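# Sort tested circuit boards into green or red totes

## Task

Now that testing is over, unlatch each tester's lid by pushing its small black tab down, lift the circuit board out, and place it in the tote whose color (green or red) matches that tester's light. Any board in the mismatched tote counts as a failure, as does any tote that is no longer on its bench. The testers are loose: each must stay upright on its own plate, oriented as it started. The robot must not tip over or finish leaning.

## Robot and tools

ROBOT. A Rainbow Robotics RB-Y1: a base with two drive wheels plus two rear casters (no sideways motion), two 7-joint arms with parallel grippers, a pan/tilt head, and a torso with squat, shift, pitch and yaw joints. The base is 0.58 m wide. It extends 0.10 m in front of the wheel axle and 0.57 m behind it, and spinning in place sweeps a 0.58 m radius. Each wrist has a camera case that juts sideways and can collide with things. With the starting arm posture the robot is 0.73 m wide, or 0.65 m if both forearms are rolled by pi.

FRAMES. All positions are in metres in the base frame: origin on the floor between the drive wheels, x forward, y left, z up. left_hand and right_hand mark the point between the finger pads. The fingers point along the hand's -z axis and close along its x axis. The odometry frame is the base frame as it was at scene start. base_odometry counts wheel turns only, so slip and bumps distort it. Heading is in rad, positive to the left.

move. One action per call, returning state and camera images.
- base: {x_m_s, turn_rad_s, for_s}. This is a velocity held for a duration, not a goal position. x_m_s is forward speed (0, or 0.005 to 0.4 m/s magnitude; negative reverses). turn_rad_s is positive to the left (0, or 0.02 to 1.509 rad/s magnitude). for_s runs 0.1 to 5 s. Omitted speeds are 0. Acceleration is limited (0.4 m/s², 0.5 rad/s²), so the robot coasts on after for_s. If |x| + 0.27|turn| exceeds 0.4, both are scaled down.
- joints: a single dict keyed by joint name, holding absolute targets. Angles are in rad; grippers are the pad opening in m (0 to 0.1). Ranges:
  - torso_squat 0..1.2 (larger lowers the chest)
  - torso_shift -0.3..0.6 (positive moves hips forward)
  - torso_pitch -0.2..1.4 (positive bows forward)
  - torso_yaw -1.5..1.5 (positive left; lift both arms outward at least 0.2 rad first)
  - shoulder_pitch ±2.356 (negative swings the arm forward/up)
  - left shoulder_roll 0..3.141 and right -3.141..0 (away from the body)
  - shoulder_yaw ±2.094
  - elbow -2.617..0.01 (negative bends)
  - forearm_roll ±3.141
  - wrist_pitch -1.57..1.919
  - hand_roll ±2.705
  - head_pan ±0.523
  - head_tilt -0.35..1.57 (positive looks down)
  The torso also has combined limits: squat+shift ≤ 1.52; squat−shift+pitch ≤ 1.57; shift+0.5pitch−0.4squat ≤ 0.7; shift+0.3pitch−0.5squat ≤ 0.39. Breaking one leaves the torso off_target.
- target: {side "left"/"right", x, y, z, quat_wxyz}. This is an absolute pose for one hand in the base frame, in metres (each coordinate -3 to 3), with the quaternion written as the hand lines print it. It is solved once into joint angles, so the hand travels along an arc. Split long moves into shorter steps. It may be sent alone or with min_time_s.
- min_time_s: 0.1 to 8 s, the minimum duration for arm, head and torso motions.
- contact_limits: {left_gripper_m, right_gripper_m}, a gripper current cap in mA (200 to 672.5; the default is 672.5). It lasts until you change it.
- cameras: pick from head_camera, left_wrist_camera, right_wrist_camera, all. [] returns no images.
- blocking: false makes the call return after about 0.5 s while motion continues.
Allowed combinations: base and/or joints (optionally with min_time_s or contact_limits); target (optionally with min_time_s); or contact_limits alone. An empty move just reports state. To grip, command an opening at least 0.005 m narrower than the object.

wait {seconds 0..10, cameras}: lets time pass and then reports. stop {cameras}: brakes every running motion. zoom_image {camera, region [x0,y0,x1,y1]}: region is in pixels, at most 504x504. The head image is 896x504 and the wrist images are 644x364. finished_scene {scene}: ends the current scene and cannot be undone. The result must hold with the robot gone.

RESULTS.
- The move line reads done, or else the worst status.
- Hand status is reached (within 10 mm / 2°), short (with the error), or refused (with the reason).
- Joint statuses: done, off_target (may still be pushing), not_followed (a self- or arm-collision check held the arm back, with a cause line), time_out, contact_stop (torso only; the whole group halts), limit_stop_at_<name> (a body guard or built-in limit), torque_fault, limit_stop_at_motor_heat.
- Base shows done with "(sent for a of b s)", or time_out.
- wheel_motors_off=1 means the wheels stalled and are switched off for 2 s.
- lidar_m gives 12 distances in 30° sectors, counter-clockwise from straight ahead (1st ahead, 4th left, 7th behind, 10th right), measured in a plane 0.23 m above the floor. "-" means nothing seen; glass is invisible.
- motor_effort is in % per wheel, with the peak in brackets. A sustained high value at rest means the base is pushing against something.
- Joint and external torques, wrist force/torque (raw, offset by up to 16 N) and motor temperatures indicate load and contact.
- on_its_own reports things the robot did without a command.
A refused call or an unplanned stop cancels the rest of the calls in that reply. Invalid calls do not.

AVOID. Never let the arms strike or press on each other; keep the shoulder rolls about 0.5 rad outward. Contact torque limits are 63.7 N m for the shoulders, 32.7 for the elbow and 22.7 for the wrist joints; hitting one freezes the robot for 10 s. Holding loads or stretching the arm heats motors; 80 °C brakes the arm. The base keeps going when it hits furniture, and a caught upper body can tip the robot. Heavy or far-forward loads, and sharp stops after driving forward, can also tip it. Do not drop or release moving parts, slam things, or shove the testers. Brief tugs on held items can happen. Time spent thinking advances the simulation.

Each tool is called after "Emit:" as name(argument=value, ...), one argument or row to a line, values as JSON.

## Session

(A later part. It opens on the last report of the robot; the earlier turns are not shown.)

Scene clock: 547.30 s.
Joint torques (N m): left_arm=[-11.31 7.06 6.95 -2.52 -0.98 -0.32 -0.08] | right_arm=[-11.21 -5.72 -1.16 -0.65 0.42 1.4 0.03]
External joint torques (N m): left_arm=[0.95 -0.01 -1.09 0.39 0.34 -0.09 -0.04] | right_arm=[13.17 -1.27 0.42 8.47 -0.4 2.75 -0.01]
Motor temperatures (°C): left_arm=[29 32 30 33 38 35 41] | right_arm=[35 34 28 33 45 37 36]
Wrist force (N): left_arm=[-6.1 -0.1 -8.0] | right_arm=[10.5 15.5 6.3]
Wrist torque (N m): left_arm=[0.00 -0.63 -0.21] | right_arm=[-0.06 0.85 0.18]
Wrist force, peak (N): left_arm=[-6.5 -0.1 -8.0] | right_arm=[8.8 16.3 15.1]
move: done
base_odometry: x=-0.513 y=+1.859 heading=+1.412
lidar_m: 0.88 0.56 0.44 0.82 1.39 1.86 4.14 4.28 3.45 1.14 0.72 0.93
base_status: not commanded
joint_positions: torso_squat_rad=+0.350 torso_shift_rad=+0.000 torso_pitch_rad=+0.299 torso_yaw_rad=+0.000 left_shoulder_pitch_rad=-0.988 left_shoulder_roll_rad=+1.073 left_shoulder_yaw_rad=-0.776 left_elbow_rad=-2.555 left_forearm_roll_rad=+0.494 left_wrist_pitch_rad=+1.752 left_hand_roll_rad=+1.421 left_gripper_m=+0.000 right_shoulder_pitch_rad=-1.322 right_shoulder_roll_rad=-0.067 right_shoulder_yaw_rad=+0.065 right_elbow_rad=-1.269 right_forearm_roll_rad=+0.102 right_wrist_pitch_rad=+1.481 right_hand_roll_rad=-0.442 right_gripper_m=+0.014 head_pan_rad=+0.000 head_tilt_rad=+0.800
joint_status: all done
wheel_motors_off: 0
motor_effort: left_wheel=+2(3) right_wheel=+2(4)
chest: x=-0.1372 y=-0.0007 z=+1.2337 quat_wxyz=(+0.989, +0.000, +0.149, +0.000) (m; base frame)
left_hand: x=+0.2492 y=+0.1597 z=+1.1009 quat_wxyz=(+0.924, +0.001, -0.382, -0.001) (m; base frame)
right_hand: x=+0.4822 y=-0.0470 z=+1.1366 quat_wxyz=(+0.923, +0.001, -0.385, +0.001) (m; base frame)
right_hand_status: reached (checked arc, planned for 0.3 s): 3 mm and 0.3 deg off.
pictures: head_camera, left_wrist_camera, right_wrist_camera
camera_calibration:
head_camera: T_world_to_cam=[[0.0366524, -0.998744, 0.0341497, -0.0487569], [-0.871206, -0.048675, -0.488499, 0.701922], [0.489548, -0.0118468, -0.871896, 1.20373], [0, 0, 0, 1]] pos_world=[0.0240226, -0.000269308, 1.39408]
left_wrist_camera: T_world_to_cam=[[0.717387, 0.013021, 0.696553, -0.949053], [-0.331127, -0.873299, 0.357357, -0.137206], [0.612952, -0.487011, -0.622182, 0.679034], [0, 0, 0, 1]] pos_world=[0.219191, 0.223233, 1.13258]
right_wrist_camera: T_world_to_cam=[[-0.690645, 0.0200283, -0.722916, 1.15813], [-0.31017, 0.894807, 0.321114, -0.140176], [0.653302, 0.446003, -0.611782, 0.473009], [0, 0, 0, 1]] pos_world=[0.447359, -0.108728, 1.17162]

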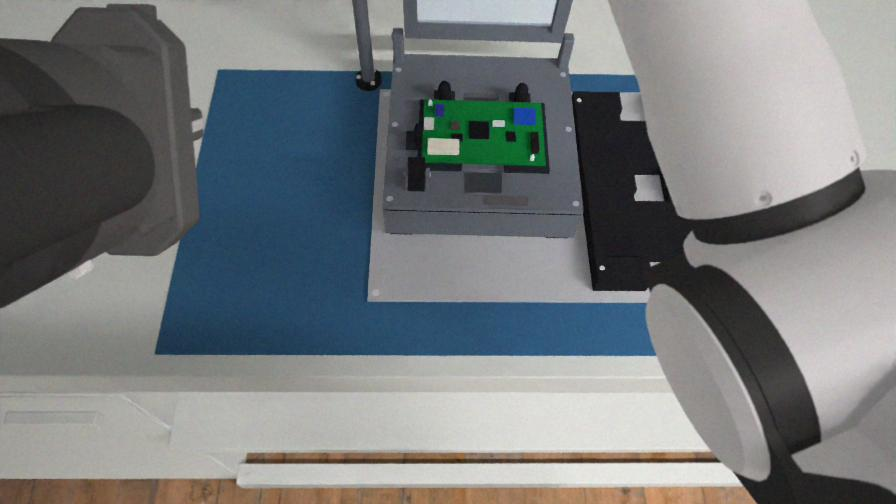

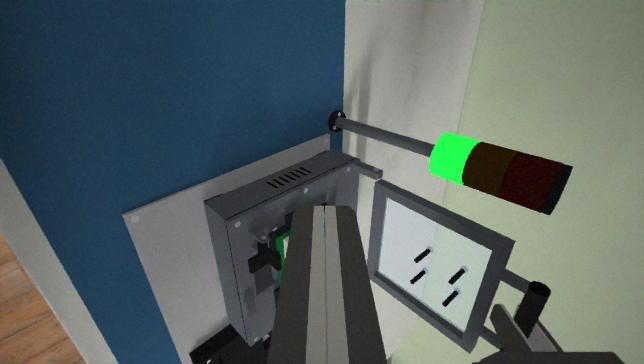

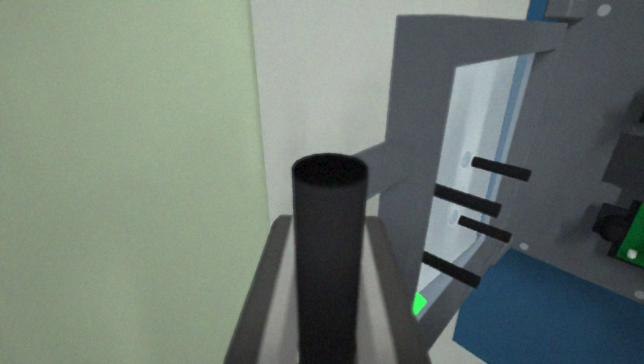

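Emit:
move(
  target={"side":"right","x":0.504,"y":-0.048,"z":1.133,"quat_wxyz":[0.9,0,-0.436,0]},
  cameras=[],
)

Emit:
move(
  target={"side":"right","x":0.526,"y":-0.048,"z":1.126,"quat_wxyz":[0.887,0,-0.462,0]},
  cameras=["right_wrist_camera","left_wrist_camera","head_camera"],
)

Scene clock: 552.33 s.
Joint torques (N m): left_arm=[-11.05 7.14 7.11 -2.47 -1.05 -0.36 0.02] | right_arm=[-12.56 -5.56 -1.41 -1.69 0.36 1.59 0.22]
External joint torques (N m): left_arm=[1.21 0.07 -0.93 0.43 0.27 -0.13 0.05] | right_arm=[11.98 -1.2 0.37 7.75 -0.56 3.06 0.17]
Motor temperatures (°C): left_arm=[29 32 30 33 38 35 41] | right_arm=[35 34 28 33 45 37 36]
Wrist force (N): left_arm=[-6.3 -0.1 -7.7] | right_arm=[10.3 14.9 0.7]
Wrist torque (N m): left_arm=[0.01 -0.64 -0.21] | right_arm=[-0.11 0.73 0.13]
Wrist force, peak (N): left_arm=[-6.1 -0.3 -8.3] | right_arm=[16.8 19.3 15.4]
move: done
base_odometry: x=-0.513 y=+1.859 heading=+1.412
lidar_m: 0.88 0.55 0.44 0.83 1.39 1.87 4.13 4.28 3.45 1.13 0.72 0.93
base_status: not commanded
joint_positions: torso_squat_rad=+0.350 torso_shift_rad=+0.000 torso_pitch_rad=+0.299 torso_yaw_rad=+0.000 left_shoulder_pitch_rad=-0.988 left_shoulder_roll_rad=+1.073 left_shoulder_yaw_rad=-0.776 left_elbow_rad=-2.555 left_forearm_roll_rad=+0.494 left_wrist_pitch_rad=+1.752 left_hand_roll_rad=+1.421 left_gripper_m=+0.000 right_shoulder_pitch_rad=-1.295 right_shoulder_roll_rad=-0.076 right_shoulder_yaw_rad=+0.096 right_elbow_rad=-1.232 right_forearm_roll_rad=+0.145 right_wrist_pitch_rad=+1.317 right_hand_roll_rad=-0.479 right_gripper_m=+0.014 head_pan_rad=+0.000 head_tilt_rad=+0.800
joint_status: all done
wheel_motors_off: 0
motor_effort: left_wheel=+1(2) right_wheel=+1(3)
chest: x=-0.1370 y=-0.0007 z=+1.2337 quat_wxyz=(+0.989, +0.000, +0.149, +0.000) (m; base frame)
left_hand: x=+0.2493 y=+0.1597 z=+1.1008 quat_wxyz=(+0.924, +0.001, -0.381, -0.001) (m; base frame)
right_hand: x=+0.5041 y=-0.0471 z=+1.1353 quat_wxyz=(+0.899, +0.001, -0.438, +0.001) (m; base frame)
right_hand_status: reached (checked arc, planned for 0.4 s): 2 mm and 0.3 deg off.
pictures: none
No camera images: "cameras" was empty.

Scene clock: 553.13 s.
Joint torques (N m): left_arm=[-11.3 7.29 7.18 -2.34 -0.94 -0.27 -0.05] | right_arm=[-5.81 -3.53 -0.41 2.19 -1.04 3.73 0.32]
External joint torques (N m): left_arm=[0.97 0.22 -0.86 0.56 0.38 -0.04 -0.01] | right_arm=[19.35 1.27 1.4 11.95 -2.02 5.23 0.27]
Motor temperatures (°C): left_arm=[29 32 30 33 38 35 41] | right_arm=[35 34 28 33 45 37 36]
Wrist force (N): left_arm=[-6.2 -0.2 -7.8] | right_arm=[21.2 14.1 1.1]
Wrist torque (N m): left_arm=[0.02 -0.63 -0.20] | right_arm=[-0.16 0.79 0.16]
Wrist force, peak (N): left_arm=[-6.5 -0.2 -7.8] | right_arm=[36.1 12.3 13.6]
move: done
base_odometry: x=-0.513 y=+1.859 heading=+1.412
lidar_m: 0.88 0.56 0.44 0.82 1.38 1.86 4.14 4.28 3.44 1.14 0.73 0.93
base_status: not commanded
joint_positions: torso_squat_rad=+0.350 torso_shift_rad=+0.000 torso_pitch_rad=+0.299 torso_yaw_rad=+0.000 left_shoulder_pitch_rad=-0.988 left_shoulder_roll_rad=+1.073 left_shoulder_yaw_rad=-0.776 left_elbow_rad=-2.555 left_forearm_roll_rad=+0.494 left_wrist_pitch_rad=+1.752 left_hand_roll_rad=+1.421 left_gripper_m=+0.000 right_shoulder_pitch_rad=-1.318 right_shoulder_roll_rad=-0.086 right_shoulder_yaw_rad=+0.105 right_elbow_rad=-1.116 right_forearm_roll_rad=+0.167 right_wrist_pitch_rad=+1.170 right_hand_roll_rad=-0.515 right_gripper_m=+0.014 head_pan_rad=+0.000 head_tilt_rad=+0.800
joint_status: all done
wheel_motors_off: 0
motor_effort: left_wheel=+1(2) right_wheel=-1(2)
chest: x=-0.1372 y=-0.0007 z=+1.2338 quat_wxyz=(+0.989, +0.000, +0.149, +0.000) (m; base frame)
left_hand: x=+0.2492 y=+0.1597 z=+1.1010 quat_wxyz=(+0.924, +0.001, -0.382, -0.001) (m; base frame)
right_hand: x=+0.5261 y=-0.0469 z=+1.1307 quat_wxyz=(+0.885, +0.002, -0.466, +0.001) (m; base frame)
right_hand_status: reached (checked arc, planned for 0.4 s): 5 mm and 0.6 deg off.
pictures: head_camera, left_wrist_camera, right_wrist_camera
camera_calibration:
head_camera: T_world_to_cam=[[0.0366603, -0.998744, 0.0341465, -0.0487523], [-0.871111, -0.0486826, -0.488667, 0.702104], [0.489715, -0.0118307, -0.871802, 1.20368], [0, 0, 0, 1]] pos_world=[0.0239396, -0.000270418, 1.39413]
left_wrist_camera: T_world_to_cam=[[0.717253, 0.0130242, 0.696691, -0.949215], [-0.331184, -0.873307, 0.357284, -0.137149], [0.613078, -0.486996, -0.622069, 0.678952], [0, 0, 0, 1]] pos_world=[0.219155, 0.223237, 1.13267]
right_wrist_camera: T_world_to_cam=[[-0.551618, 0.0204113, -0.833847, 1.23646], [-0.36259, 0.894433, 0.26176, -0.030043], [0.751163, 0.446736, -0.485984, 0.247004], [0, 0, 0, 1]] pos_world=[0.485619, -0.108712, 1.15892]

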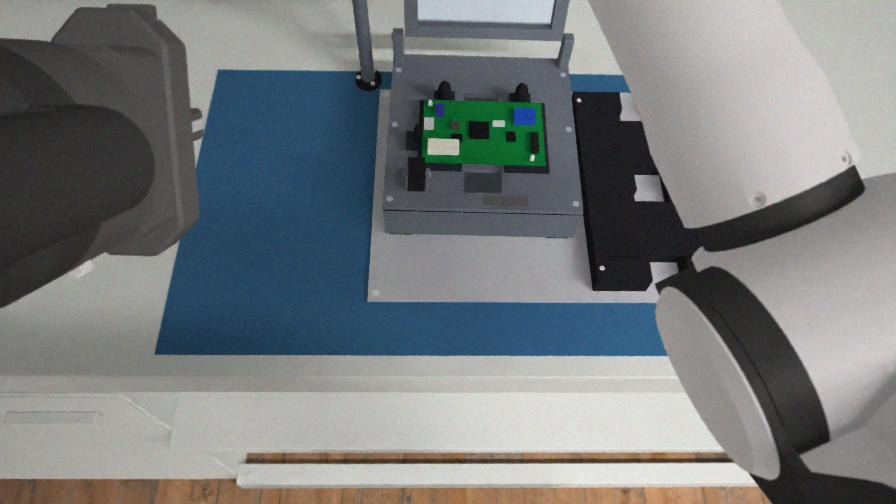

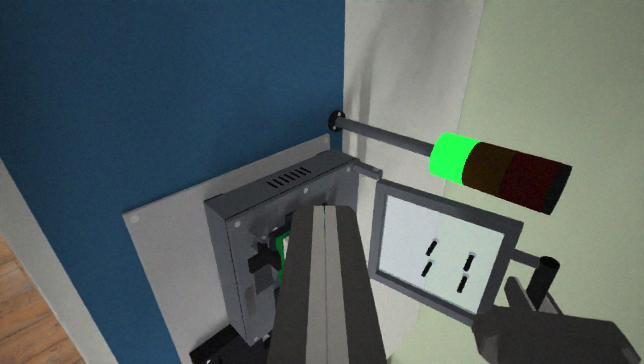

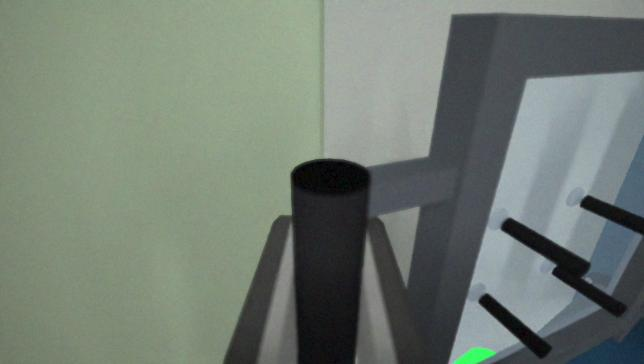

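Emit:
move(
  target={"side":"right","x":0.518,"y":-0.048,"z":1.13,"quat_wxyz":[0.885,0,-0.466,0]},
  cameras=[],
)

Emit:
move(
  joints={"right_gripper_m":0.045},
  cameras=["left_wrist_camera"],
)

Emit:
move(
  target={"side":"right","x":0.45,"y":-0.048,"z":1.178,"quat_wxyz":[0.885,0,-0.466,0]},
  cameras=["right_wrist_camera","left_wrist_camera","head_camera"],
)

Scene clock: 561.97 s.
Joint torques (N m): left_arm=[-11.15 7.03 7.29 -2.45 -0.94 -0.28 -0.01] | right_arm=[-10.55 -2.41 -1.08 -1.16 -0.24 2.75 0.44]
External joint torques (N m): left_arm=[1.12 -0.04 -0.74 0.46 0.38 -0.05 0.03] | right_arm=[14.24 2.05 0.78 8.52 -1.22 4.26 0.39]
Motor temperatures (°C): left_arm=[29 32 30 33 38 35 41] | right_arm=[35 33 28 33 45 37 36]
Wrist force (N): left_arm=[-6.2 -0.1 -7.6] | right_arm=[14.2 15.2 -3.5]
Wrist torque (N m): left_arm=[-0.01 -0.63 -0.20] | right_arm=[-0.03 0.24 0.19]
Wrist force, peak (N): left_arm=[-6.1 -0.3 -8.2] | right_arm=[30.5 14.7 3.4]
move: done
base_odometry: x=-0.513 y=+1.859 heading=+1.412
lidar_m: 0.88 0.56 0.44 0.82 1.40 1.87 4.15 4.27 3.44 1.13 0.72 0.93
base_status: not commanded
joint_positions: torso_squat_rad=+0.350 torso_shift_rad=+0.000 torso_pitch_rad=+0.299 torso_yaw_rad=+0.000 left_shoulder_pitch_rad=-0.988 left_shoulder_roll_rad=+1.073 left_shoulder_yaw_rad=-0.776 left_elbow_rad=-2.555 left_forearm_roll_rad=+0.494 left_wrist_pitch_rad=+1.752 left_hand_roll_rad=+1.421 left_gripper_m=+0.000 right_shoulder_pitch_rad=-1.292 right_shoulder_roll_rad=-0.083 right_shoulder_yaw_rad=+0.113 right_elbow_rad=-1.175 right_forearm_roll_rad=+0.176 right_wrist_pitch_rad=+1.200 right_hand_roll_rad=-0.514 right_gripper_m=+0.014 head_pan_rad=+0.000 head_tilt_rad=+0.800
joint_status: all done
wheel_motors_off: 0
motor_effort: left_wheel=+1(2) right_wheel=+0(3)
chest: x=-0.1370 y=-0.0007 z=+1.2337 quat_wxyz=(+0.989, +0.000, +0.149, +0.000) (m; base frame)
left_hand: x=+0.2493 y=+0.1597 z=+1.1008 quat_wxyz=(+0.924, +0.001, -0.381, -0.001) (m; base frame)
right_hand: x=+0.5195 y=-0.0471 z=+1.1326 quat_wxyz=(+0.884, +0.001, -0.468, +0.000) (m; base frame)
right_hand_status: reached (checked arc, planned for 0.3 s): 3 mm and 0.3 deg off.
pictures: none
No camera images: "cameras" was empty.

Scene clock: 562.80 s.
Joint torques (N m): left_arm=[-11.3 7.15 7.11 -2.38 -0.97 -0.32 -0.04] | right_arm=[-16.33 -1.79 -1.28 -4.92 -0.32 0.23 0.42]
External joint torques (N m): left_arm=[0.96 0.08 -0.93 0.53 0.35 -0.09 0] | right_arm=[8.44 2.65 0.57 4.75 -1.3 1.72 0.38]
Motor temperatures (°C): left_arm=[29 32 30 33 38 35 41] | right_arm=[35 33 28 33 45 37 36]
Wrist force (N): left_arm=[-6.3 -0.2 -7.7] | right_arm=[5.0 10.9 -7.8]
Wrist torque (N m): left_arm=[0.02 -0.63 -0.20] | right_arm=[-0.07 0.61 0.38]
Wrist force, peak (N): left_arm=[-6.2 -0.3 -8.2] | right_arm=[20.1 8.7 -3.4]
move: done
base_odometry: x=-0.513 y=+1.859 heading=+1.412
lidar_m: 0.88 0.56 0.44 0.81 1.39 1.86 4.14 4.29 3.45 1.13 0.72 0.92
base_status: not commanded
joint_positions: torso_squat_rad=+0.350 torso_shift_rad=+0.000 torso_pitch_rad=+0.300 torso_yaw_rad=+0.000 left_shoulder_pitch_rad=-0.988 left_shoulder_roll_rad=+1.073 left_shoulder_yaw_rad=-0.776 left_elbow_rad=-2.555 left_forearm_roll_rad=+0.494 left_wrist_pitch_rad=+1.752 left_hand_roll_rad=+1.421 left_gripper_m=+0.000 right_shoulder_pitch_rad=-1.290 right_shoulder_roll_rad=-0.083 right_shoulder_yaw_rad=+0.113 right_elbow_rad=-1.174 right_forearm_roll_rad=+0.176 right_wrist_pitch_rad=+1.201 right_hand_roll_rad=-0.514 right_gripper_m=+0.045 head_pan_rad=+0.000 head_tilt_rad=+0.800
joint_status: all done
wheel_motors_off: 0
motor_effort: left_wheel=+0(3) right_wheel=-1(3)
chest: x=-0.1368 y=-0.0007 z=+1.2337 quat_wxyz=(+0.989, +0.000, +0.149, +0.000) (m; base frame)
left_hand: x=+0.2495 y=+0.1596 z=+1.1007 quat_wxyz=(+0.924, +0.001, -0.381, -0.001) (m; base frame)
right_hand: x=+0.5194 y=-0.0478 z=+1.1309 quat_wxyz=(+0.885, +0.000, -0.466, +0.000) (m; base frame)
pictures: left_wrist_camera
camera_calibration:
left_wrist_camera: T_world_to_cam=[[0.717842, 0.012974, 0.696085, -0.948667], [-0.330902, -0.873316, 0.357522, -0.137269], [0.612541, -0.486981, -0.62261, 0.67922], [0, 0, 0, 1]] pos_world=[0.21952, 0.223196, 1.13232]

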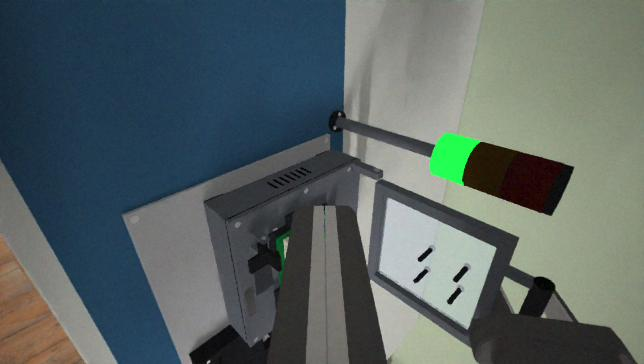

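Scene clock: 563.93 s.
Joint torques (N m): left_arm=[-11.54 7.05 7.22 -2.43 -0.93 -0.32 -0.03] | right_arm=[-20.56 -1.15 -1.6 -7.57 0.86 -1.85 0.19]
External joint torques (N m): left_arm=[0.72 -0.03 -0.82 0.48 0.39 -0.08 0.01] | right_arm=[1.42 1.38 0.33 0.68 -0.04 -0.3 0.14]
Motor temperatures (°C): left_arm=[29 32 30 33 38 35 41] | right_arm=[35 33 28 33 45 37 36]
Wrist force (N): left_arm=[-6.5 0.1 -8.1] | right_arm=[-3.0 10.9 -10.3]
Wrist torque (N m): left_arm=[-0.03 -0.66 -0.20] | right_arm=[-0.06 0.54 0.46]
Wrist force, peak (N): left_arm=[-6.5 0.1 -8.1] | right_arm=[-20.1 10.6 -20.9]
move: done
base_odometry: x=-0.513 y=+1.859 heading=+1.412
lidar_m: 0.89 0.57 0.45 0.82 1.38 1.86 4.14 4.28 3.45 1.14 0.72 0.93
base_status: not commanded
joint_positions: torso_squat_rad=+0.350 torso_shift_rad=+0.000 torso_pitch_rad=+0.300 torso_yaw_rad=+0.000 left_shoulder_pitch_rad=-0.988 left_shoulder_roll_rad=+1.073 left_shoulder_yaw_rad=-0.776 left_elbow_rad=-2.555 left_forearm_roll_rad=+0.494 left_wrist_pitch_rad=+1.752 left_hand_roll_rad=+1.421 left_gripper_m=+0.000 right_shoulder_pitch_rad=-1.181 right_shoulder_roll_rad=-0.053 right_shoulder_yaw_rad=+0.143 right_elbow_rad=-1.620 right_forearm_roll_rad=+0.207 right_wrist_pitch_rad=+1.543 right_hand_roll_rad=-0.454 right_gripper_m=+0.045 head_pan_rad=+0.000 head_tilt_rad=+0.800
joint_status: all done
wheel_motors_off: 0
motor_effort: left_wheel=+0(2) right_wheel=+0(3)
chest: x=-0.1366 y=-0.0008 z=+1.2337 quat_wxyz=(+0.989, +0.000, +0.149, +0.000) (m; base frame)
left_hand: x=+0.2496 y=+0.1596 z=+1.1005 quat_wxyz=(+0.925, +0.001, -0.381, -0.001) (m; base frame)
right_hand: x=+0.4510 y=-0.0480 z=+1.1775 quat_wxyz=(+0.885, +0.000, -0.465, +0.000) (m; base frame)
right_hand_status: reached (checked arc, planned for 0.8 s): 1 mm and 0.1 deg off.
pictures: head_camera, left_wrist_camera, right_wrist_camera
camera_calibration:
head_camera: T_world_to_cam=[[0.0366294, -0.998752, 0.0339579, -0.0486472], [-0.871734, -0.0485485, -0.487568, 0.70117], [0.488608, -0.011743, -0.872424, 1.20391], [0, 0, 0, 1]] pos_world=[0.0247782, -0.000408343, 1.39384]
left_wrist_camera: T_world_to_cam=[[0.718161, 0.0128695, 0.695758, -0.948333], [-0.330779, -0.873337, 0.357585, -0.137313], [0.612233, -0.486946, -0.62294, 0.67942], [0, 0, 0, 1]] pos_world=[0.219672, 0.223125, 1.13215]
right_wrist_camera: T_world_to_cam=[[-0.552552, 0.0207954, -0.833219, 1.23381], [-0.35917, 0.896164, 0.260551, -0.0685721], [0.752119, 0.443235, -0.487708, 0.32806], [0, 0, 0, 1]] pos_world=[0.410373, -0.109613, 1.2059]

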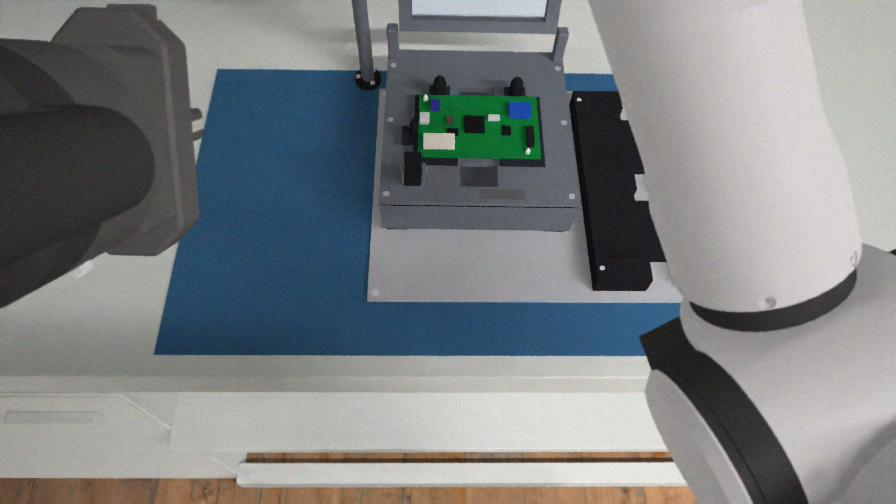

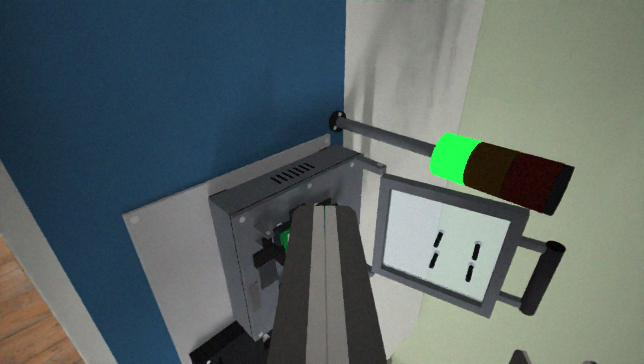

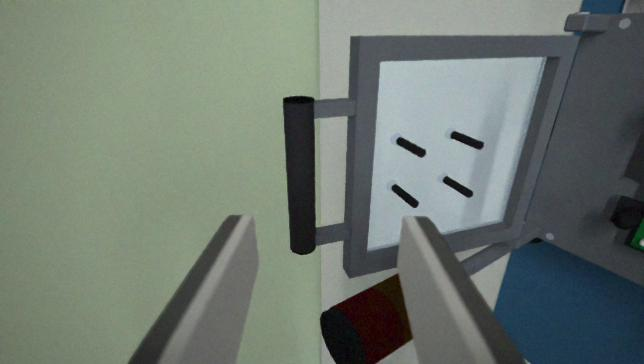

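Emit:
zoom_image(
  camera="head_camera",
  region=[360, 20, 600, 240],
)

Scaled by 2.100 from the camera's 896x504 image, which has a finer 1280x720 frame.

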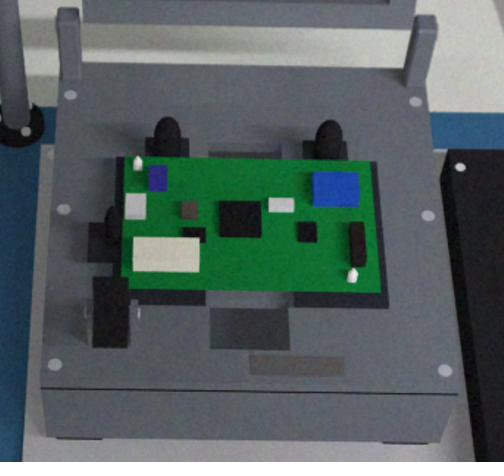

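Emit:
move(
  target={"side":"right","x":0.33,"y":-0.048,"z":1.16,"quat_wxyz":[0.966,0,-0.259,0]},
  cameras=[],
)

Emit:
move(
  base={"x_m_s":0.1,"for_s":0.6},
  joints={"right_gripper_m":0.088},
  cameras=[],
)

Emit:
move(
  target={"side":"right","x":0.335,"y":-0.036,"z":1.05,"quat_wxyz":[0.9962,0,-0.087,0]},
)

Scene clock: 589.17 s.
Joint torques (N m): left_arm=[-11.21 7.07 7.09 -2.46 -1 -0.37 0.01] | right_arm=[-15.35 2.66 -0.71 -5.64 0.22 -1.96 0.2]
External joint torques (N m): left_arm=[1.04 0 -0.94 0.45 0.32 -0.14 0.05] | right_arm=[1.62 2.33 0.53 0.69 -0.28 -0.46 0.16]
Motor temperatures (°C): left_arm=[29 32 30 33 38 35 41] | right_arm=[36 33 28 33 45 37 36]
Wrist force (N): left_arm=[-6.1 0.0 -7.9] | right_arm=[-2.1 10.0 -11.2]
Wrist torque (N m): left_arm=[-0.01 -0.60 -0.19] | right_arm=[0.00 0.61 0.49]
Wrist force, peak (N): left_arm=[-6.5 -0.1 -8.1] | right_arm=[-3.3 10.9 -11.3]
move: short
base_odometry: x=-0.513 y=+1.859 heading=+1.412
lidar_m: 0.88 0.56 0.44 0.82 1.39 1.86 4.14 4.28 3.45 1.14 0.72 0.93
base_status: not commanded
joint_positions: torso_squat_rad=+0.350 torso_shift_rad=+0.000 torso_pitch_rad=+0.300 torso_yaw_rad=+0.000 left_shoulder_pitch_rad=-0.988 left_shoulder_roll_rad=+1.073 left_shoulder_yaw_rad=-0.776 left_elbow_rad=-2.555 left_forearm_roll_rad=+0.494 left_wrist_pitch_rad=+1.752 left_hand_roll_rad=+1.421 left_gripper_m=+0.000 right_shoulder_pitch_rad=-0.946 right_shoulder_roll_rad=+0.000 right_shoulder_yaw_rad=+0.202 right_elbow_rad=-2.140 right_forearm_roll_rad=+0.125 right_wrist_pitch_rad=+1.919 right_hand_roll_rad=-0.416 right_gripper_m=+0.045 head_pan_rad=+0.000 head_tilt_rad=+0.800
joint_status: all done
wheel_motors_off: 0
motor_effort: left_wheel=+0(2) right_wheel=-1(2)
chest: x=-0.1366 y=-0.0007 z=+1.2337 quat_wxyz=(+0.989, +0.000, +0.149, +0.000) (m; base frame)
left_hand: x=+0.2496 y=+0.1596 z=+1.1005 quat_wxyz=(+0.925, +0.001, -0.381, -0.001) (m; base frame)
right_hand: x=+0.3304 y=-0.0481 z=+1.1596 quat_wxyz=(+0.914, +0.062, -0.400, +0.016) (m; base frame)
right_hand_status: short (checked arc, as near as the solve gets, planned for 0.9 s): 1 mm and 18.8 deg off. The place is met; only the turn is off.
pictures: none
No camera images: "cameras" was empty.

Scene clock: 590.30 s.
Joint torques (N m): left_arm=[-11.21 7.05 7.29 -2.52 -1 -0.33 -0.06] | right_arm=[-15.81 2.22 -0.74 -5.36 0.2 -1.6 0.29]
External joint torques (N m): left_arm=[1.04 -0.03 -0.74 0.39 0.32 -0.1 -0.02] | right_arm=[1.15 1.89 0.5 0.96 -0.3 -0.11 0.25]
Motor temperatures (°C): left_arm=[29 32 30 33 38 35 41] | right_arm=[36 33 28 33 45 37 36]
Wrist force (N): left_arm=[-6.2 -0.2 -7.8] | right_arm=[-2.2 10.0 -10.9]
Wrist torque (N m): left_arm=[0.01 -0.62 -0.21] | right_arm=[-0.01 0.61 0.50]
Wrist force, peak (N): left_arm=[-6.3 -0.2 -8.3] | right_arm=[-2.3 10.1 -11.2]
move: done
base_odometry: x=-0.503 y=+1.918 heading=+1.412
lidar_m: 0.82 0.57 0.41 0.61 1.39 1.86 4.20 4.34 3.44 0.73 0.73 0.87
base_status: done (sent for 0.6 of 0.6 s)
joint_positions: torso_squat_rad=+0.350 torso_shift_rad=+0.000 torso_pitch_rad=+0.300 torso_yaw_rad=+0.000 left_shoulder_pitch_rad=-0.988 left_shoulder_roll_rad=+1.073 left_shoulder_yaw_rad=-0.776 left_elbow_rad=-2.555 left_forearm_roll_rad=+0.494 left_wrist_pitch_rad=+1.752 left_hand_roll_rad=+1.421 left_gripper_m=+0.000 right_shoulder_pitch_rad=-0.946 right_shoulder_roll_rad=+0.000 right_shoulder_yaw_rad=+0.202 right_elbow_rad=-2.140 right_forearm_roll_rad=+0.125 right_wrist_pitch_rad=+1.919 right_hand_roll_rad=-0.416 right_gripper_m=+0.088 head_pan_rad=+0.000 head_tilt_rad=+0.800
joint_status: all done
wheel_motors_off: 0
motor_effort: left_wheel=-4(21) right_wheel=+0(24)
chest: x=-0.1365 y=-0.0007 z=+1.2337 quat_wxyz=(+0.989, +0.000, +0.149, +0.000) (m; base frame)
left_hand: x=+0.2497 y=+0.1596 z=+1.1004 quat_wxyz=(+0.925, +0.001, -0.381, -0.001) (m; base frame)
right_hand: x=+0.3305 y=-0.0481 z=+1.1596 quat_wxyz=(+0.914, +0.062, -0.400, +0.016) (m; base frame)
pictures: none
No camera images: "cameras" was empty.

Scene clock: 591.70 s.
Joint torques (N m): left_arm=[-11.3 7.28 7.13 -2.46 -0.98 -0.29 -0.03] | right_arm=[-20.88 -4.49 -5.8 -5.21 0.46 -0.37 0.24]
External joint torques (N m): left_arm=[0.96 0.21 -0.9 0.45 0.34 -0.06 0.01] | right_arm=[2.02 0.34 0.74 1.16 -0.02 -0.11 0.23]
Motor temperatures (°C): left_arm=[29 32 30 33 38 35 41] | right_arm=[36 33 28 33 45 37 36]
Wrist force (N): left_arm=[-6.2 -0.1 -7.8] | right_arm=[1.3 10.9 -13.2]
Wrist torque (N m): left_arm=[0.03 -0.62 -0.18] | right_arm=[-0.07 0.83 0.52]
Wrist force, peak (N): left_arm=[-6.2 -0.3 -8.2] | right_arm=[0.6 10.8 -13.5]
move: done
base_odometry: x=-0.503 y=+1.918 heading=+1.411
lidar_m: 0.82 0.56 0.41 0.61 1.40 1.86 4.19 4.35 3.44 0.74 0.73 0.87
base_status: not commanded
joint_positions: torso_squat_rad=+0.350 torso_shift_rad=+0.000 torso_pitch_rad=+0.300 torso_yaw_rad=+0.000 left_shoulder_pitch_rad=-0.988 left_shoulder_roll_rad=+1.073 left_shoulder_yaw_rad=-0.776 left_elbow_rad=-2.555 left_forearm_roll_rad=+0.494 left_wrist_pitch_rad=+1.752 left_hand_roll_rad=+1.421 left_gripper_m=+0.000 right_shoulder_pitch_rad=-1.311 right_shoulder_roll_rad=-0.325 right_shoulder_yaw_rad=+0.501 right_elbow_rad=-1.399 right_forearm_roll_rad=-0.670 right_wrist_pitch_rad=+1.919 right_hand_roll_rad=-0.876 right_gripper_m=+0.088 head_pan_rad=+0.000 head_tilt_rad=+0.800
joint_status: all done
wheel_motors_off: 0
motor_effort: left_wheel=-4(6) right_wheel=+1(3)
chest: x=-0.1366 y=-0.0008 z=+1.2337 quat_wxyz=(+0.989, +0.000, +0.149, +0.000) (m; base frame)
left_hand: x=+0.2497 y=+0.1596 z=+1.1005 quat_wxyz=(+0.925, +0.001, -0.381, -0.001) (m; base frame)
right_hand: x=+0.3350 y=-0.0368 z=+1.0507 quat_wxyz=(+0.996, +0.002, -0.090, -0.001) (m; base frame)
right_hand_status: reached (checked arc, planned for 1.1 s): 1 mm and 0.4 deg off.
pictures: head_camera, left_wrist_camera, right_wrist_camera
camera_calibration:
head_camera: T_world_to_cam=[[0.0366187, -0.998752, 0.0339593, -0.0486491], [-0.871747, -0.0485395, -0.487547, 0.701161], [0.488586, -0.0117506, -0.872436, 1.20391], [0, 0, 0, 1]] pos_world=[0.0248032, -0.000407852, 1.39383]
left_wrist_camera: T_world_to_cam=[[0.718179, 0.0128537, 0.69574, -0.948322], [-0.330794, -0.873327, 0.357597, -0.137321], [0.612205, -0.486965, -0.622953, 0.679425], [0, 0, 0, 1]] pos_world=[0.219692, 0.22312, 1.13214]
right_wrist_camera: T_world_to_cam=[[-0.980312, 0.0226962, -0.196145, 0.537827], [-0.0677506, 0.894402, 0.442102, -0.375695], [0.185467, 0.446687, -0.875256, 0.945614], [0, 0, 0, 1]] pos_world=[0.326405, -0.0985771, 1.09924]

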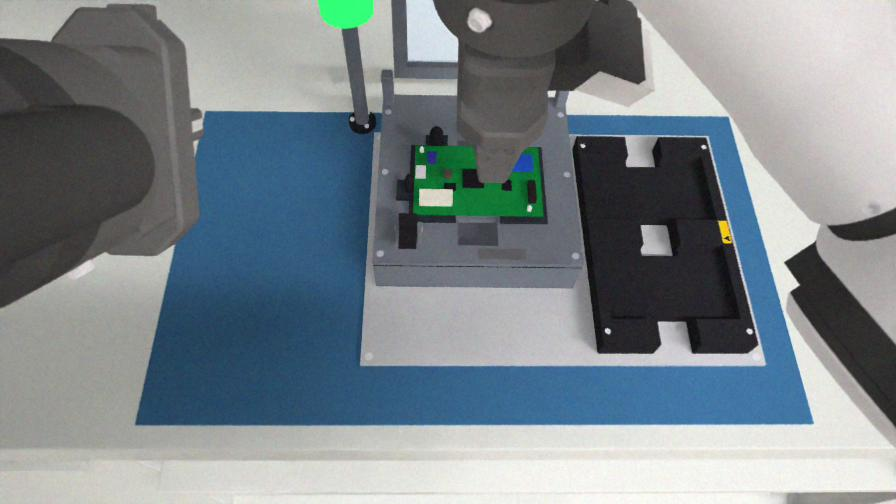

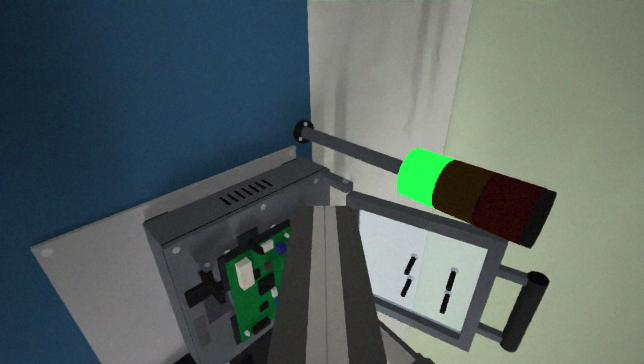

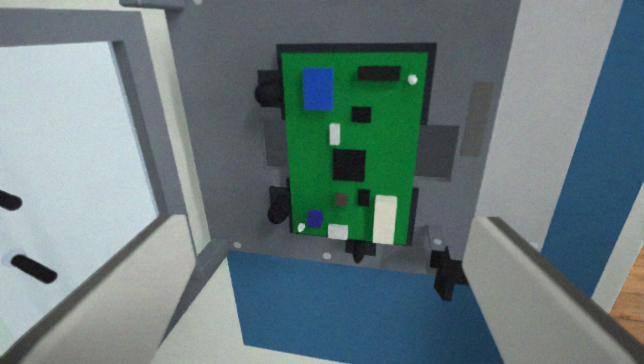

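Emit:
zoom_image(
  camera="right_wrist_camera",
  region=[240, 30, 500, 270],
)

Emit:
zoom_image(
  camera="left_wrist_camera",
  region=[130, 150, 390, 364],
)

Scaled by 1.938 from the camera's 644x364 image, which has a finer 1265x715 frame.

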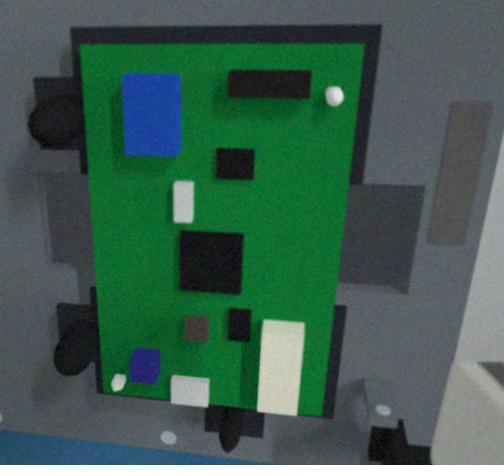

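Scaled by 1.938 from the camera's 644x364 image, which has a finer 920x520 frame.

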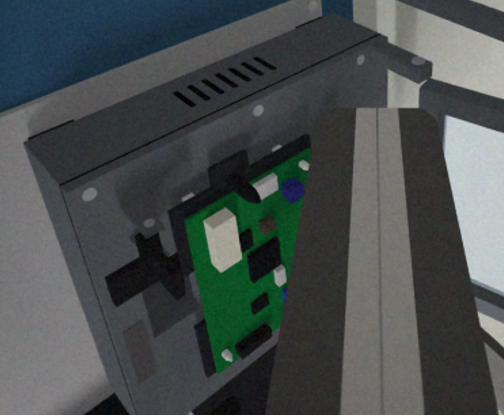

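Emit:
move(
  target={"side":"right","x":0.342,"y":-0.035,"z":0.99,"quat_wxyz":[0.9998,0,-0.02,0]},
  cameras=["right_wrist_camera","left_wrist_camera"],
)

Emit:
zoom_image(
  camera="right_wrist_camera",
  region=[120, 0, 540, 364],
)

Emit:
zoom_image(
  camera="left_wrist_camera",
  region=[130, 150, 390, 364],
)

Scene clock: 622.77 s.
Joint torques (N m): left_arm=[-11.32 7.16 7.29 -2.5 -0.98 -0.33 0.03] | right_arm=[-22.52 -3.18 -4.85 -5.8 -0.01 0.02 0.03]
External joint torques (N m): left_arm=[0.94 0.08 -0.75 0.41 0.34 -0.1 0.07] | right_arm=[1.41 1.79 0.49 1.19 -0.31 0.1 0.02]
Motor temperatures (°C): left_arm=[29 32 30 33 38 35 41] | right_arm=[36 33 28 33 45 37 36]
Wrist force (N): left_arm=[-6.6 -0.2 -7.8] | right_arm=[2.1 10.9 -12.7]
Wrist torque (N m): left_arm=[0.01 -0.67 -0.20] | right_arm=[-0.06 0.86 0.50]
Wrist force, peak (N): left_arm=[-6.2 -0.5 -8.2] | right_arm=[2.2 12.2 -12.8]
move: done
base_odometry: x=-0.503 y=+1.918 heading=+1.411
lidar_m: 0.82 0.55 0.41 0.61 1.38 1.86 4.20 4.34 3.44 0.73 0.73 0.87
base_status: not commanded
joint_positions: torso_squat_rad=+0.350 torso_shift_rad=+0.000 torso_pitch_rad=+0.300 torso_yaw_rad=+0.000 left_shoulder_pitch_rad=-0.988 left_shoulder_roll_rad=+1.073 left_shoulder_yaw_rad=-0.776 left_elbow_rad=-2.555 left_forearm_roll_rad=+0.494 left_wrist_pitch_rad=+1.752 left_hand_roll_rad=+1.421 left_gripper_m=+0.000 right_shoulder_pitch_rad=-1.339 right_shoulder_roll_rad=-0.251 right_shoulder_yaw_rad=+0.513 right_elbow_rad=-1.056 right_forearm_roll_rad=-0.685 right_wrist_pitch_rad=+1.778 right_hand_roll_rad=-0.743 right_gripper_m=+0.088 head_pan_rad=+0.000 head_tilt_rad=+0.800
joint_status: all done
wheel_motors_off: 0
motor_effort: left_wheel=-3(5) right_wheel=+3(4)
chest: x=-0.1366 y=-0.0007 z=+1.2337 quat_wxyz=(+0.989, +0.000, +0.149, +0.000) (m; base frame)
left_hand: x=+0.2496 y=+0.1596 z=+1.1005 quat_wxyz=(+0.925, +0.001, -0.381, -0.001) (m; base frame)
right_hand: x=+0.3420 y=-0.0351 z=+0.9902 quat_wxyz=(+1.000, +0.000, -0.021, +0.000) (m; base frame)
right_hand_status: reached (checked arc, planned for 0.7 s): 0 mm and 0.1 deg off.
pictures: left_wrist_camera, right_wrist_camera
camera_calibration:
left_wrist_camera: T_world_to_cam=[[0.718148, 0.0128884, 0.695772, -0.948348], [-0.330789, -0.873325, 0.357605, -0.137326], [0.612244, -0.486967, -0.622913, 0.679406], [0, 0, 0, 1]] pos_world=[0.219665, 0.223141, 1.13215]
right_wrist_camera: T_world_to_cam=[[-0.998101, 0.020602, -0.0580557, 0.402056], [-0.00736203, 0.895774, 0.444448, -0.372888], [0.0611614, 0.444032, -0.893921, 0.951527], [0, 0, 0, 1]] pos_world=[0.340351, -0.0967677, 1.03966]

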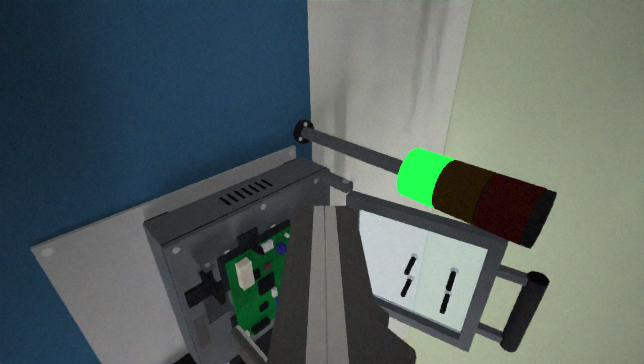

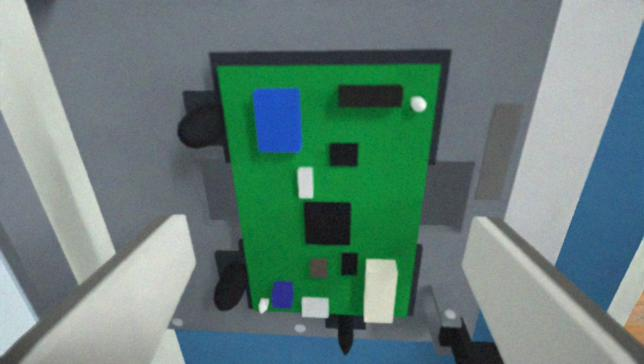

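Scaled by 1.200 from the camera's 644x364 image, which has a finer 1265x715 frame.

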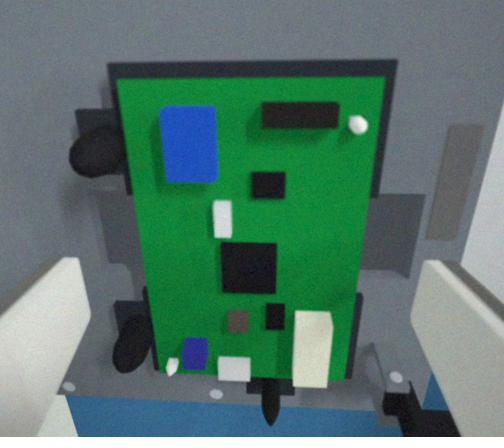

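Scaled by 1.938 from the camera's 644x364 image, which has a finer 920x520 frame.

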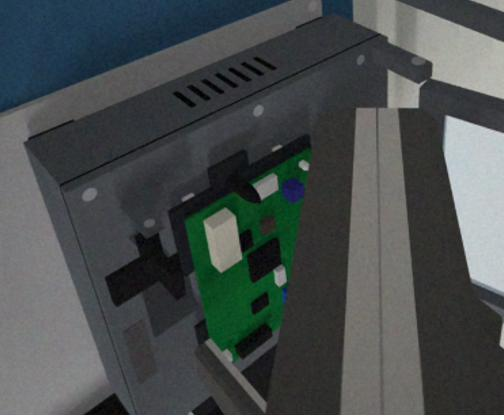

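Emit:
move(
  target={"side":"right","x":0.342,"y":-0.037,"z":0.968,"quat_wxyz":[0.9998,0,-0.02,0]},
  cameras=["right_wrist_camera","left_wrist_camera"],
)

Emit:
zoom_image(
  camera="right_wrist_camera",
  region=[120, 0, 540, 364],
)

Emit:
zoom_image(
  camera="left_wrist_camera",
  region=[130, 150, 390, 364],
)

Scene clock: 637.60 s.
Joint torques (N m): left_arm=[-11.51 6.89 7.25 -2.45 -0.99 -0.33 -0.03] | right_arm=[-22.02 -3.01 -4.75 -6.17 0.2 -0.02 0.14]
External joint torques (N m): left_arm=[0.75 -0.19 -0.78 0.47 0.33 -0.1 0] | right_arm=[1.76 1.73 0.42 0.9 -0.1 0.06 0.14]
Motor temperatures (°C): left_arm=[29 32 30 33 38 35 41] | right_arm=[36 33 28 33 45 36 36]
Wrist force (N): left_arm=[-6.2 -0.4 -7.7] | right_arm=[1.8 10.8 -13.3]
Wrist torque (N m): left_arm=[0.03 -0.61 -0.21] | right_arm=[-0.04 0.82 0.51]
Wrist force, peak (N): left_arm=[-6.4 -0.4 -8.1] | right_arm=[1.7 11.0 -14.4]
move: done
base_odometry: x=-0.503 y=+1.918 heading=+1.411
lidar_m: 0.81 0.56 0.41 0.61 1.40 1.86 4.20 4.35 3.44 0.74 0.73 0.87
base_status: not commanded
joint_positions: torso_squat_rad=+0.350 torso_shift_rad=+0.000 torso_pitch_rad=+0.300 torso_yaw_rad=+0.000 left_shoulder_pitch_rad=-0.988 left_shoulder_roll_rad=+1.073 left_shoulder_yaw_rad=-0.776 left_elbow_rad=-2.555 left_forearm_roll_rad=+0.494 left_wrist_pitch_rad=+1.752 left_hand_roll_rad=+1.421 left_gripper_m=+0.000 right_shoulder_pitch_rad=-1.312 right_shoulder_roll_rad=-0.241 right_shoulder_yaw_rad=+0.528 right_elbow_rad=-1.019 right_forearm_roll_rad=-0.669 right_wrist_pitch_rad=+1.722 right_hand_roll_rad=-0.725 right_gripper_m=+0.088 head_pan_rad=+0.000 head_tilt_rad=+0.800
joint_status: all done
wheel_motors_off: 0
motor_effort: left_wheel=-6(6) right_wheel=+4(4)
chest: x=-0.1366 y=-0.0007 z=+1.2337 quat_wxyz=(+0.989, +0.000, +0.149, +0.000) (m; base frame)
left_hand: x=+0.2496 y=+0.1596 z=+1.1005 quat_wxyz=(+0.925, +0.001, -0.381, -0.001) (m; base frame)
right_hand: x=+0.3421 y=-0.0371 z=+0.9682 quat_wxyz=(+1.000, +0.000, -0.020, +0.000) (m; base frame)
right_hand_status: reached (checked arc, planned for 0.2 s): 0 mm and 0.0 deg off.
pictures: left_wrist_camera, right_wrist_camera
camera_calibration:
left_wrist_camera: T_world_to_cam=[[0.718135, 0.0128686, 0.695785, -0.948359], [-0.330808, -0.873326, 0.357586, -0.137317], [0.612249, -0.486966, -0.622909, 0.679403], [0, 0, 0, 1]] pos_world=[0.219661, 0.223127, 1.13216]
right_wrist_camera: T_world_to_cam=[[-0.998133, 0.0205631, -0.0575162, 0.400391], [-0.00714238, 0.895879, 0.444242, -0.361172], [0.0606625, 0.443823, -0.894059, 0.933037], [0, 0, 0, 1]] pos_world=[0.340464, -0.0987705, 1.01767]

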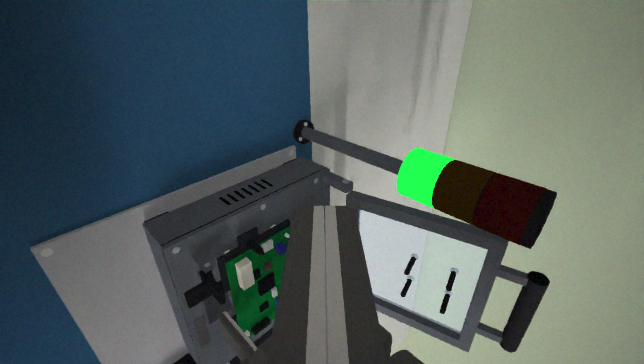

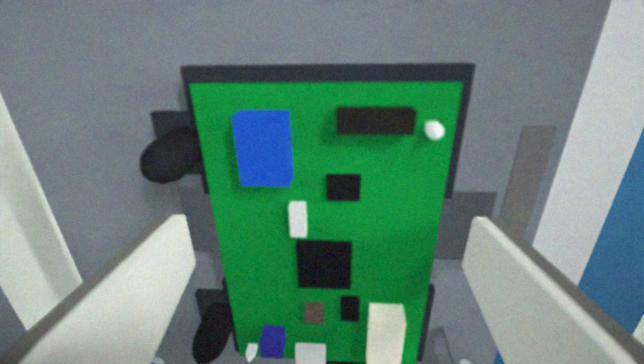

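Scaled by 1.200 from the camera's 644x364 image, which has a finer 1265x715 frame.

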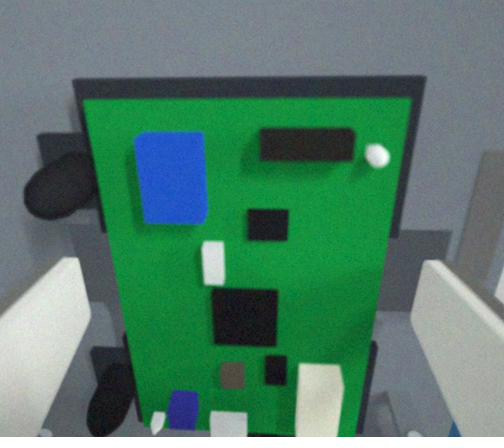

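Scaled by 1.938 from the camera's 644x364 image, which has a finer 920x520 frame.

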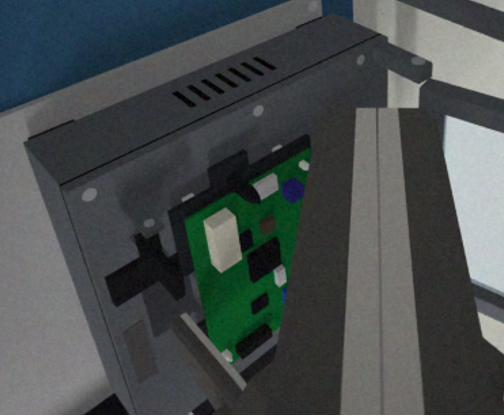

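Emit:
move(
  target={"side":"right","x":0.343,"y":-0.037,"z":0.960,"quat_wxyz":[0.9998,0,-0.02,0]},
  cameras=["right_wrist_camera"],
)

Emit:
zoom_image(
  camera="right_wrist_camera",
  region=[120, 0, 540, 364],
)

Scene clock: 651.40 s.
Joint torques (N m): left_arm=[-11.23 7.27 7.34 -2.38 -0.95 -0.2 0] | right_arm=[-21.42 -2.93 -4.7 -5.93 0.09 -0.08 0.17]
External joint torques (N m): left_arm=[1.03 0.2 -0.7 0.53 0.37 0.03 0.04] | right_arm=[2.36 1.75 0.36 1.17 -0.22 0 0.17]
Motor temperatures (°C): left_arm=[29 32 30 33 38 35 41] | right_arm=[36 33 28 33 45 36 36]
Wrist force (N): left_arm=[-6.2 -0.1 -7.5] | right_arm=[1.9 10.9 -13.1]
Wrist torque (N m): left_arm=[0.01 -0.63 -0.19] | right_arm=[-0.06 0.82 0.51]
Wrist force, peak (N): left_arm=[-6.4 -0.4 -8.2] | right_arm=[1.0 11.5 -13.8]
move: done
base_odometry: x=-0.503 y=+1.918 heading=+1.411
lidar_m: 0.82 0.55 0.42 0.61 1.40 1.86 4.20 4.34 3.44 0.74 0.73 0.87
base_status: not commanded
joint_positions: torso_squat_rad=+0.350 torso_shift_rad=+0.000 torso_pitch_rad=+0.300 torso_yaw_rad=+0.000 left_shoulder_pitch_rad=-0.988 left_shoulder_roll_rad=+1.073 left_shoulder_yaw_rad=-0.776 left_elbow_rad=-2.555 left_forearm_roll_rad=+0.494 left_wrist_pitch_rad=+1.752 left_hand_roll_rad=+1.421 left_gripper_m=+0.000 right_shoulder_pitch_rad=-1.308 right_shoulder_roll_rad=-0.234 right_shoulder_yaw_rad=+0.534 right_elbow_rad=-0.995 right_forearm_roll_rad=-0.664 right_wrist_pitch_rad=+1.697 right_hand_roll_rad=-0.716 right_gripper_m=+0.088 head_pan_rad=+0.000 head_tilt_rad=+0.800
joint_status: all done
wheel_motors_off: 0
motor_effort: left_wheel=-4(5) right_wheel=+4(5)
chest: x=-0.1366 y=-0.0007 z=+1.2337 quat_wxyz=(+0.989, +0.000, +0.149, +0.000) (m; base frame)
left_hand: x=+0.2496 y=+0.1596 z=+1.1005 quat_wxyz=(+0.925, +0.001, -0.381, -0.001) (m; base frame)
right_hand: x=+0.3429 y=-0.0373 z=+0.9604 quat_wxyz=(+1.000, +0.000, -0.020, +0.000) (m; base frame)
right_hand_status: reached (checked arc, planned for 0.2 s): 0 mm and 0.1 deg off.
pictures: right_wrist_camera
camera_calibration:
right_wrist_camera: T_world_to_cam=[[-0.998117, 0.0204305, -0.0578337, 0.401053], [-0.0073965, 0.895923, 0.444147, -0.357429], [0.0608887, 0.443739, -0.894085, 0.926018], [0, 0, 0, 1]] pos_world=[0.34127, -0.0988745, 1.00988]

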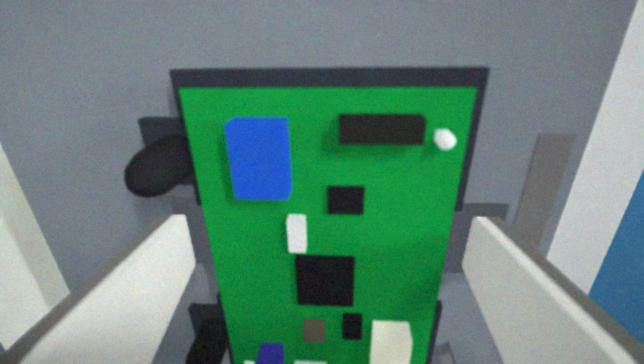

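Scaled by 1.200 from the camera's 644x364 image, which has a finer 1265x715 frame.

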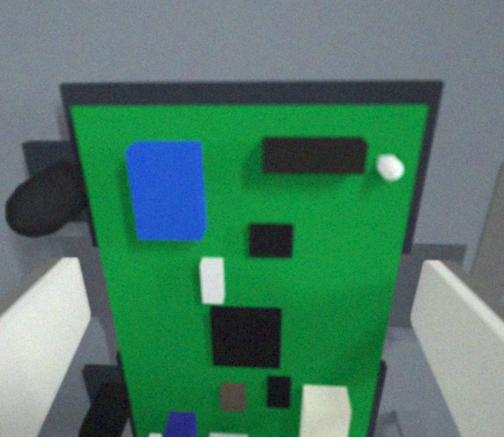

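Emit:
move(
  target={"side":"right","x":0.3445,"y":-0.038,"z":0.954,"quat_wxyz":[0.9998,0,-0.02,0]},
  cameras=["right_wrist_camera","left_wrist_camera"],
)

Emit:
zoom_image(
  camera="left_wrist_camera",
  region=[130, 150, 390, 364],
)

Scene clock: 657.97 s.
Joint torques (N m): left_arm=[-11.4 7.04 7.6 -2.39 -1 -0.21 0.02] | right_arm=[-21.39 -3.27 -4.62 -5.79 0.18 -0.19 0.11]
External joint torques (N m): left_arm=[0.85 -0.03 -0.44 0.52 0.32 0.02 0.06] | right_arm=[2.42 1.41 0.34 1.32 -0.13 -0.11 0.11]
Motor temperatures (°C): left_arm=[29 32 30 33 38 35 41] | right_arm=[36 33 28 33 45 36 36]
Wrist force (N): left_arm=[-5.9 -0.3 -7.8] | right_arm=[2.2 11.0 -12.8]
Wrist torque (N m): left_arm=[0.02 -0.58 -0.21] | right_arm=[-0.08 0.87 0.50]
Wrist force, peak (N): left_arm=[-6.3 -0.4 -8.2] | right_arm=[1.7 11.3 -13.5]
move: done
base_odometry: x=-0.503 y=+1.918 heading=+1.411
lidar_m: 0.82 0.55 0.41 0.61 1.38 1.87 4.19 4.34 3.45 0.74 0.73 0.87
base_status: not commanded
joint_positions: torso_squat_rad=+0.350 torso_shift_rad=+0.000 torso_pitch_rad=+0.300 torso_yaw_rad=+0.000 left_shoulder_pitch_rad=-0.988 left_shoulder_roll_rad=+1.073 left_shoulder_yaw_rad=-0.776 left_elbow_rad=-2.555 left_forearm_roll_rad=+0.494 left_wrist_pitch_rad=+1.752 left_hand_roll_rad=+1.421 left_gripper_m=+0.000 right_shoulder_pitch_rad=-1.307 right_shoulder_roll_rad=-0.229 right_shoulder_yaw_rad=+0.536 right_elbow_rad=-0.969 right_forearm_roll_rad=-0.660 right_wrist_pitch_rad=+1.676 right_hand_roll_rad=-0.705 right_gripper_m=+0.088 head_pan_rad=+0.000 head_tilt_rad=+0.800
joint_status: all done
wheel_motors_off: 0
motor_effort: left_wheel=-4(5) right_wheel=+3(4)
chest: x=-0.1366 y=-0.0007 z=+1.2337 quat_wxyz=(+0.989, +0.000, +0.149, +0.000) (m; base frame)
left_hand: x=+0.2496 y=+0.1596 z=+1.1005 quat_wxyz=(+0.925, +0.001, -0.381, -0.001) (m; base frame)
right_hand: x=+0.3445 y=-0.0382 z=+0.9544 quat_wxyz=(+1.000, +0.000, -0.021, +0.000) (m; base frame)
right_hand_status: reached (checked arc, planned for 0.2 s): 0 mm and 0.1 deg off.
pictures: left_wrist_camera, right_wrist_camera
camera_calibration:
left_wrist_camera: T_world_to_cam=[[0.718149, 0.0128575, 0.695771, -0.948337], [-0.330806, -0.873327, 0.357585, -0.137316], [0.612233, -0.486965, -0.622925, 0.679422], [0, 0, 0, 1]] pos_world=[0.219657, 0.223126, 1.13216]
right_wrist_camera: T_world_to_cam=[[-0.998111, 0.0203805, -0.0579625, 0.40239], [-0.00750137, 0.895903, 0.444187, -0.353923], [0.0609815, 0.443783, -0.894057, 0.920887], [0, 0, 0, 1]] pos_world=[0.342817, -0.0997939, 1.00386]

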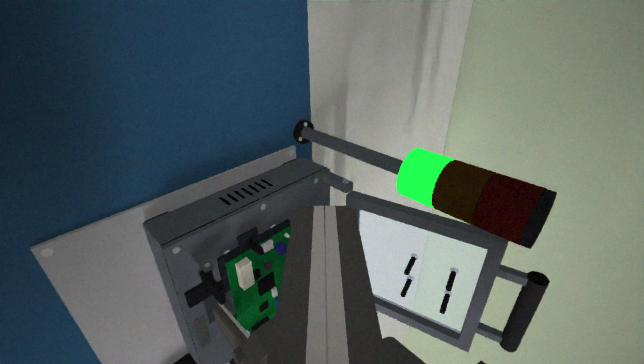

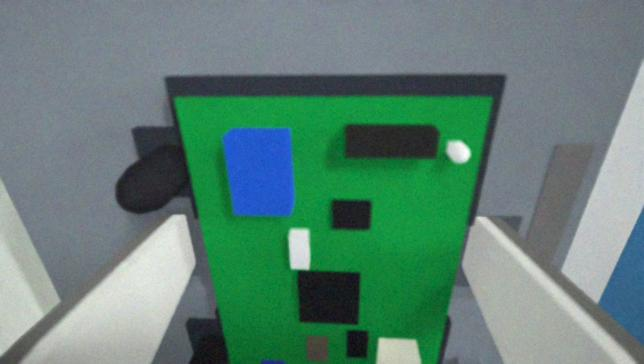

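Scaled by 1.938 from the camera's 644x364 image, which has a finer 920x520 frame.

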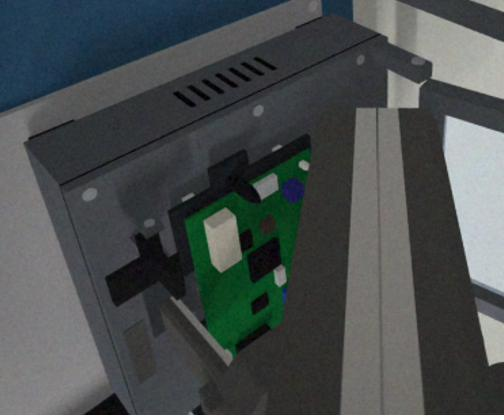

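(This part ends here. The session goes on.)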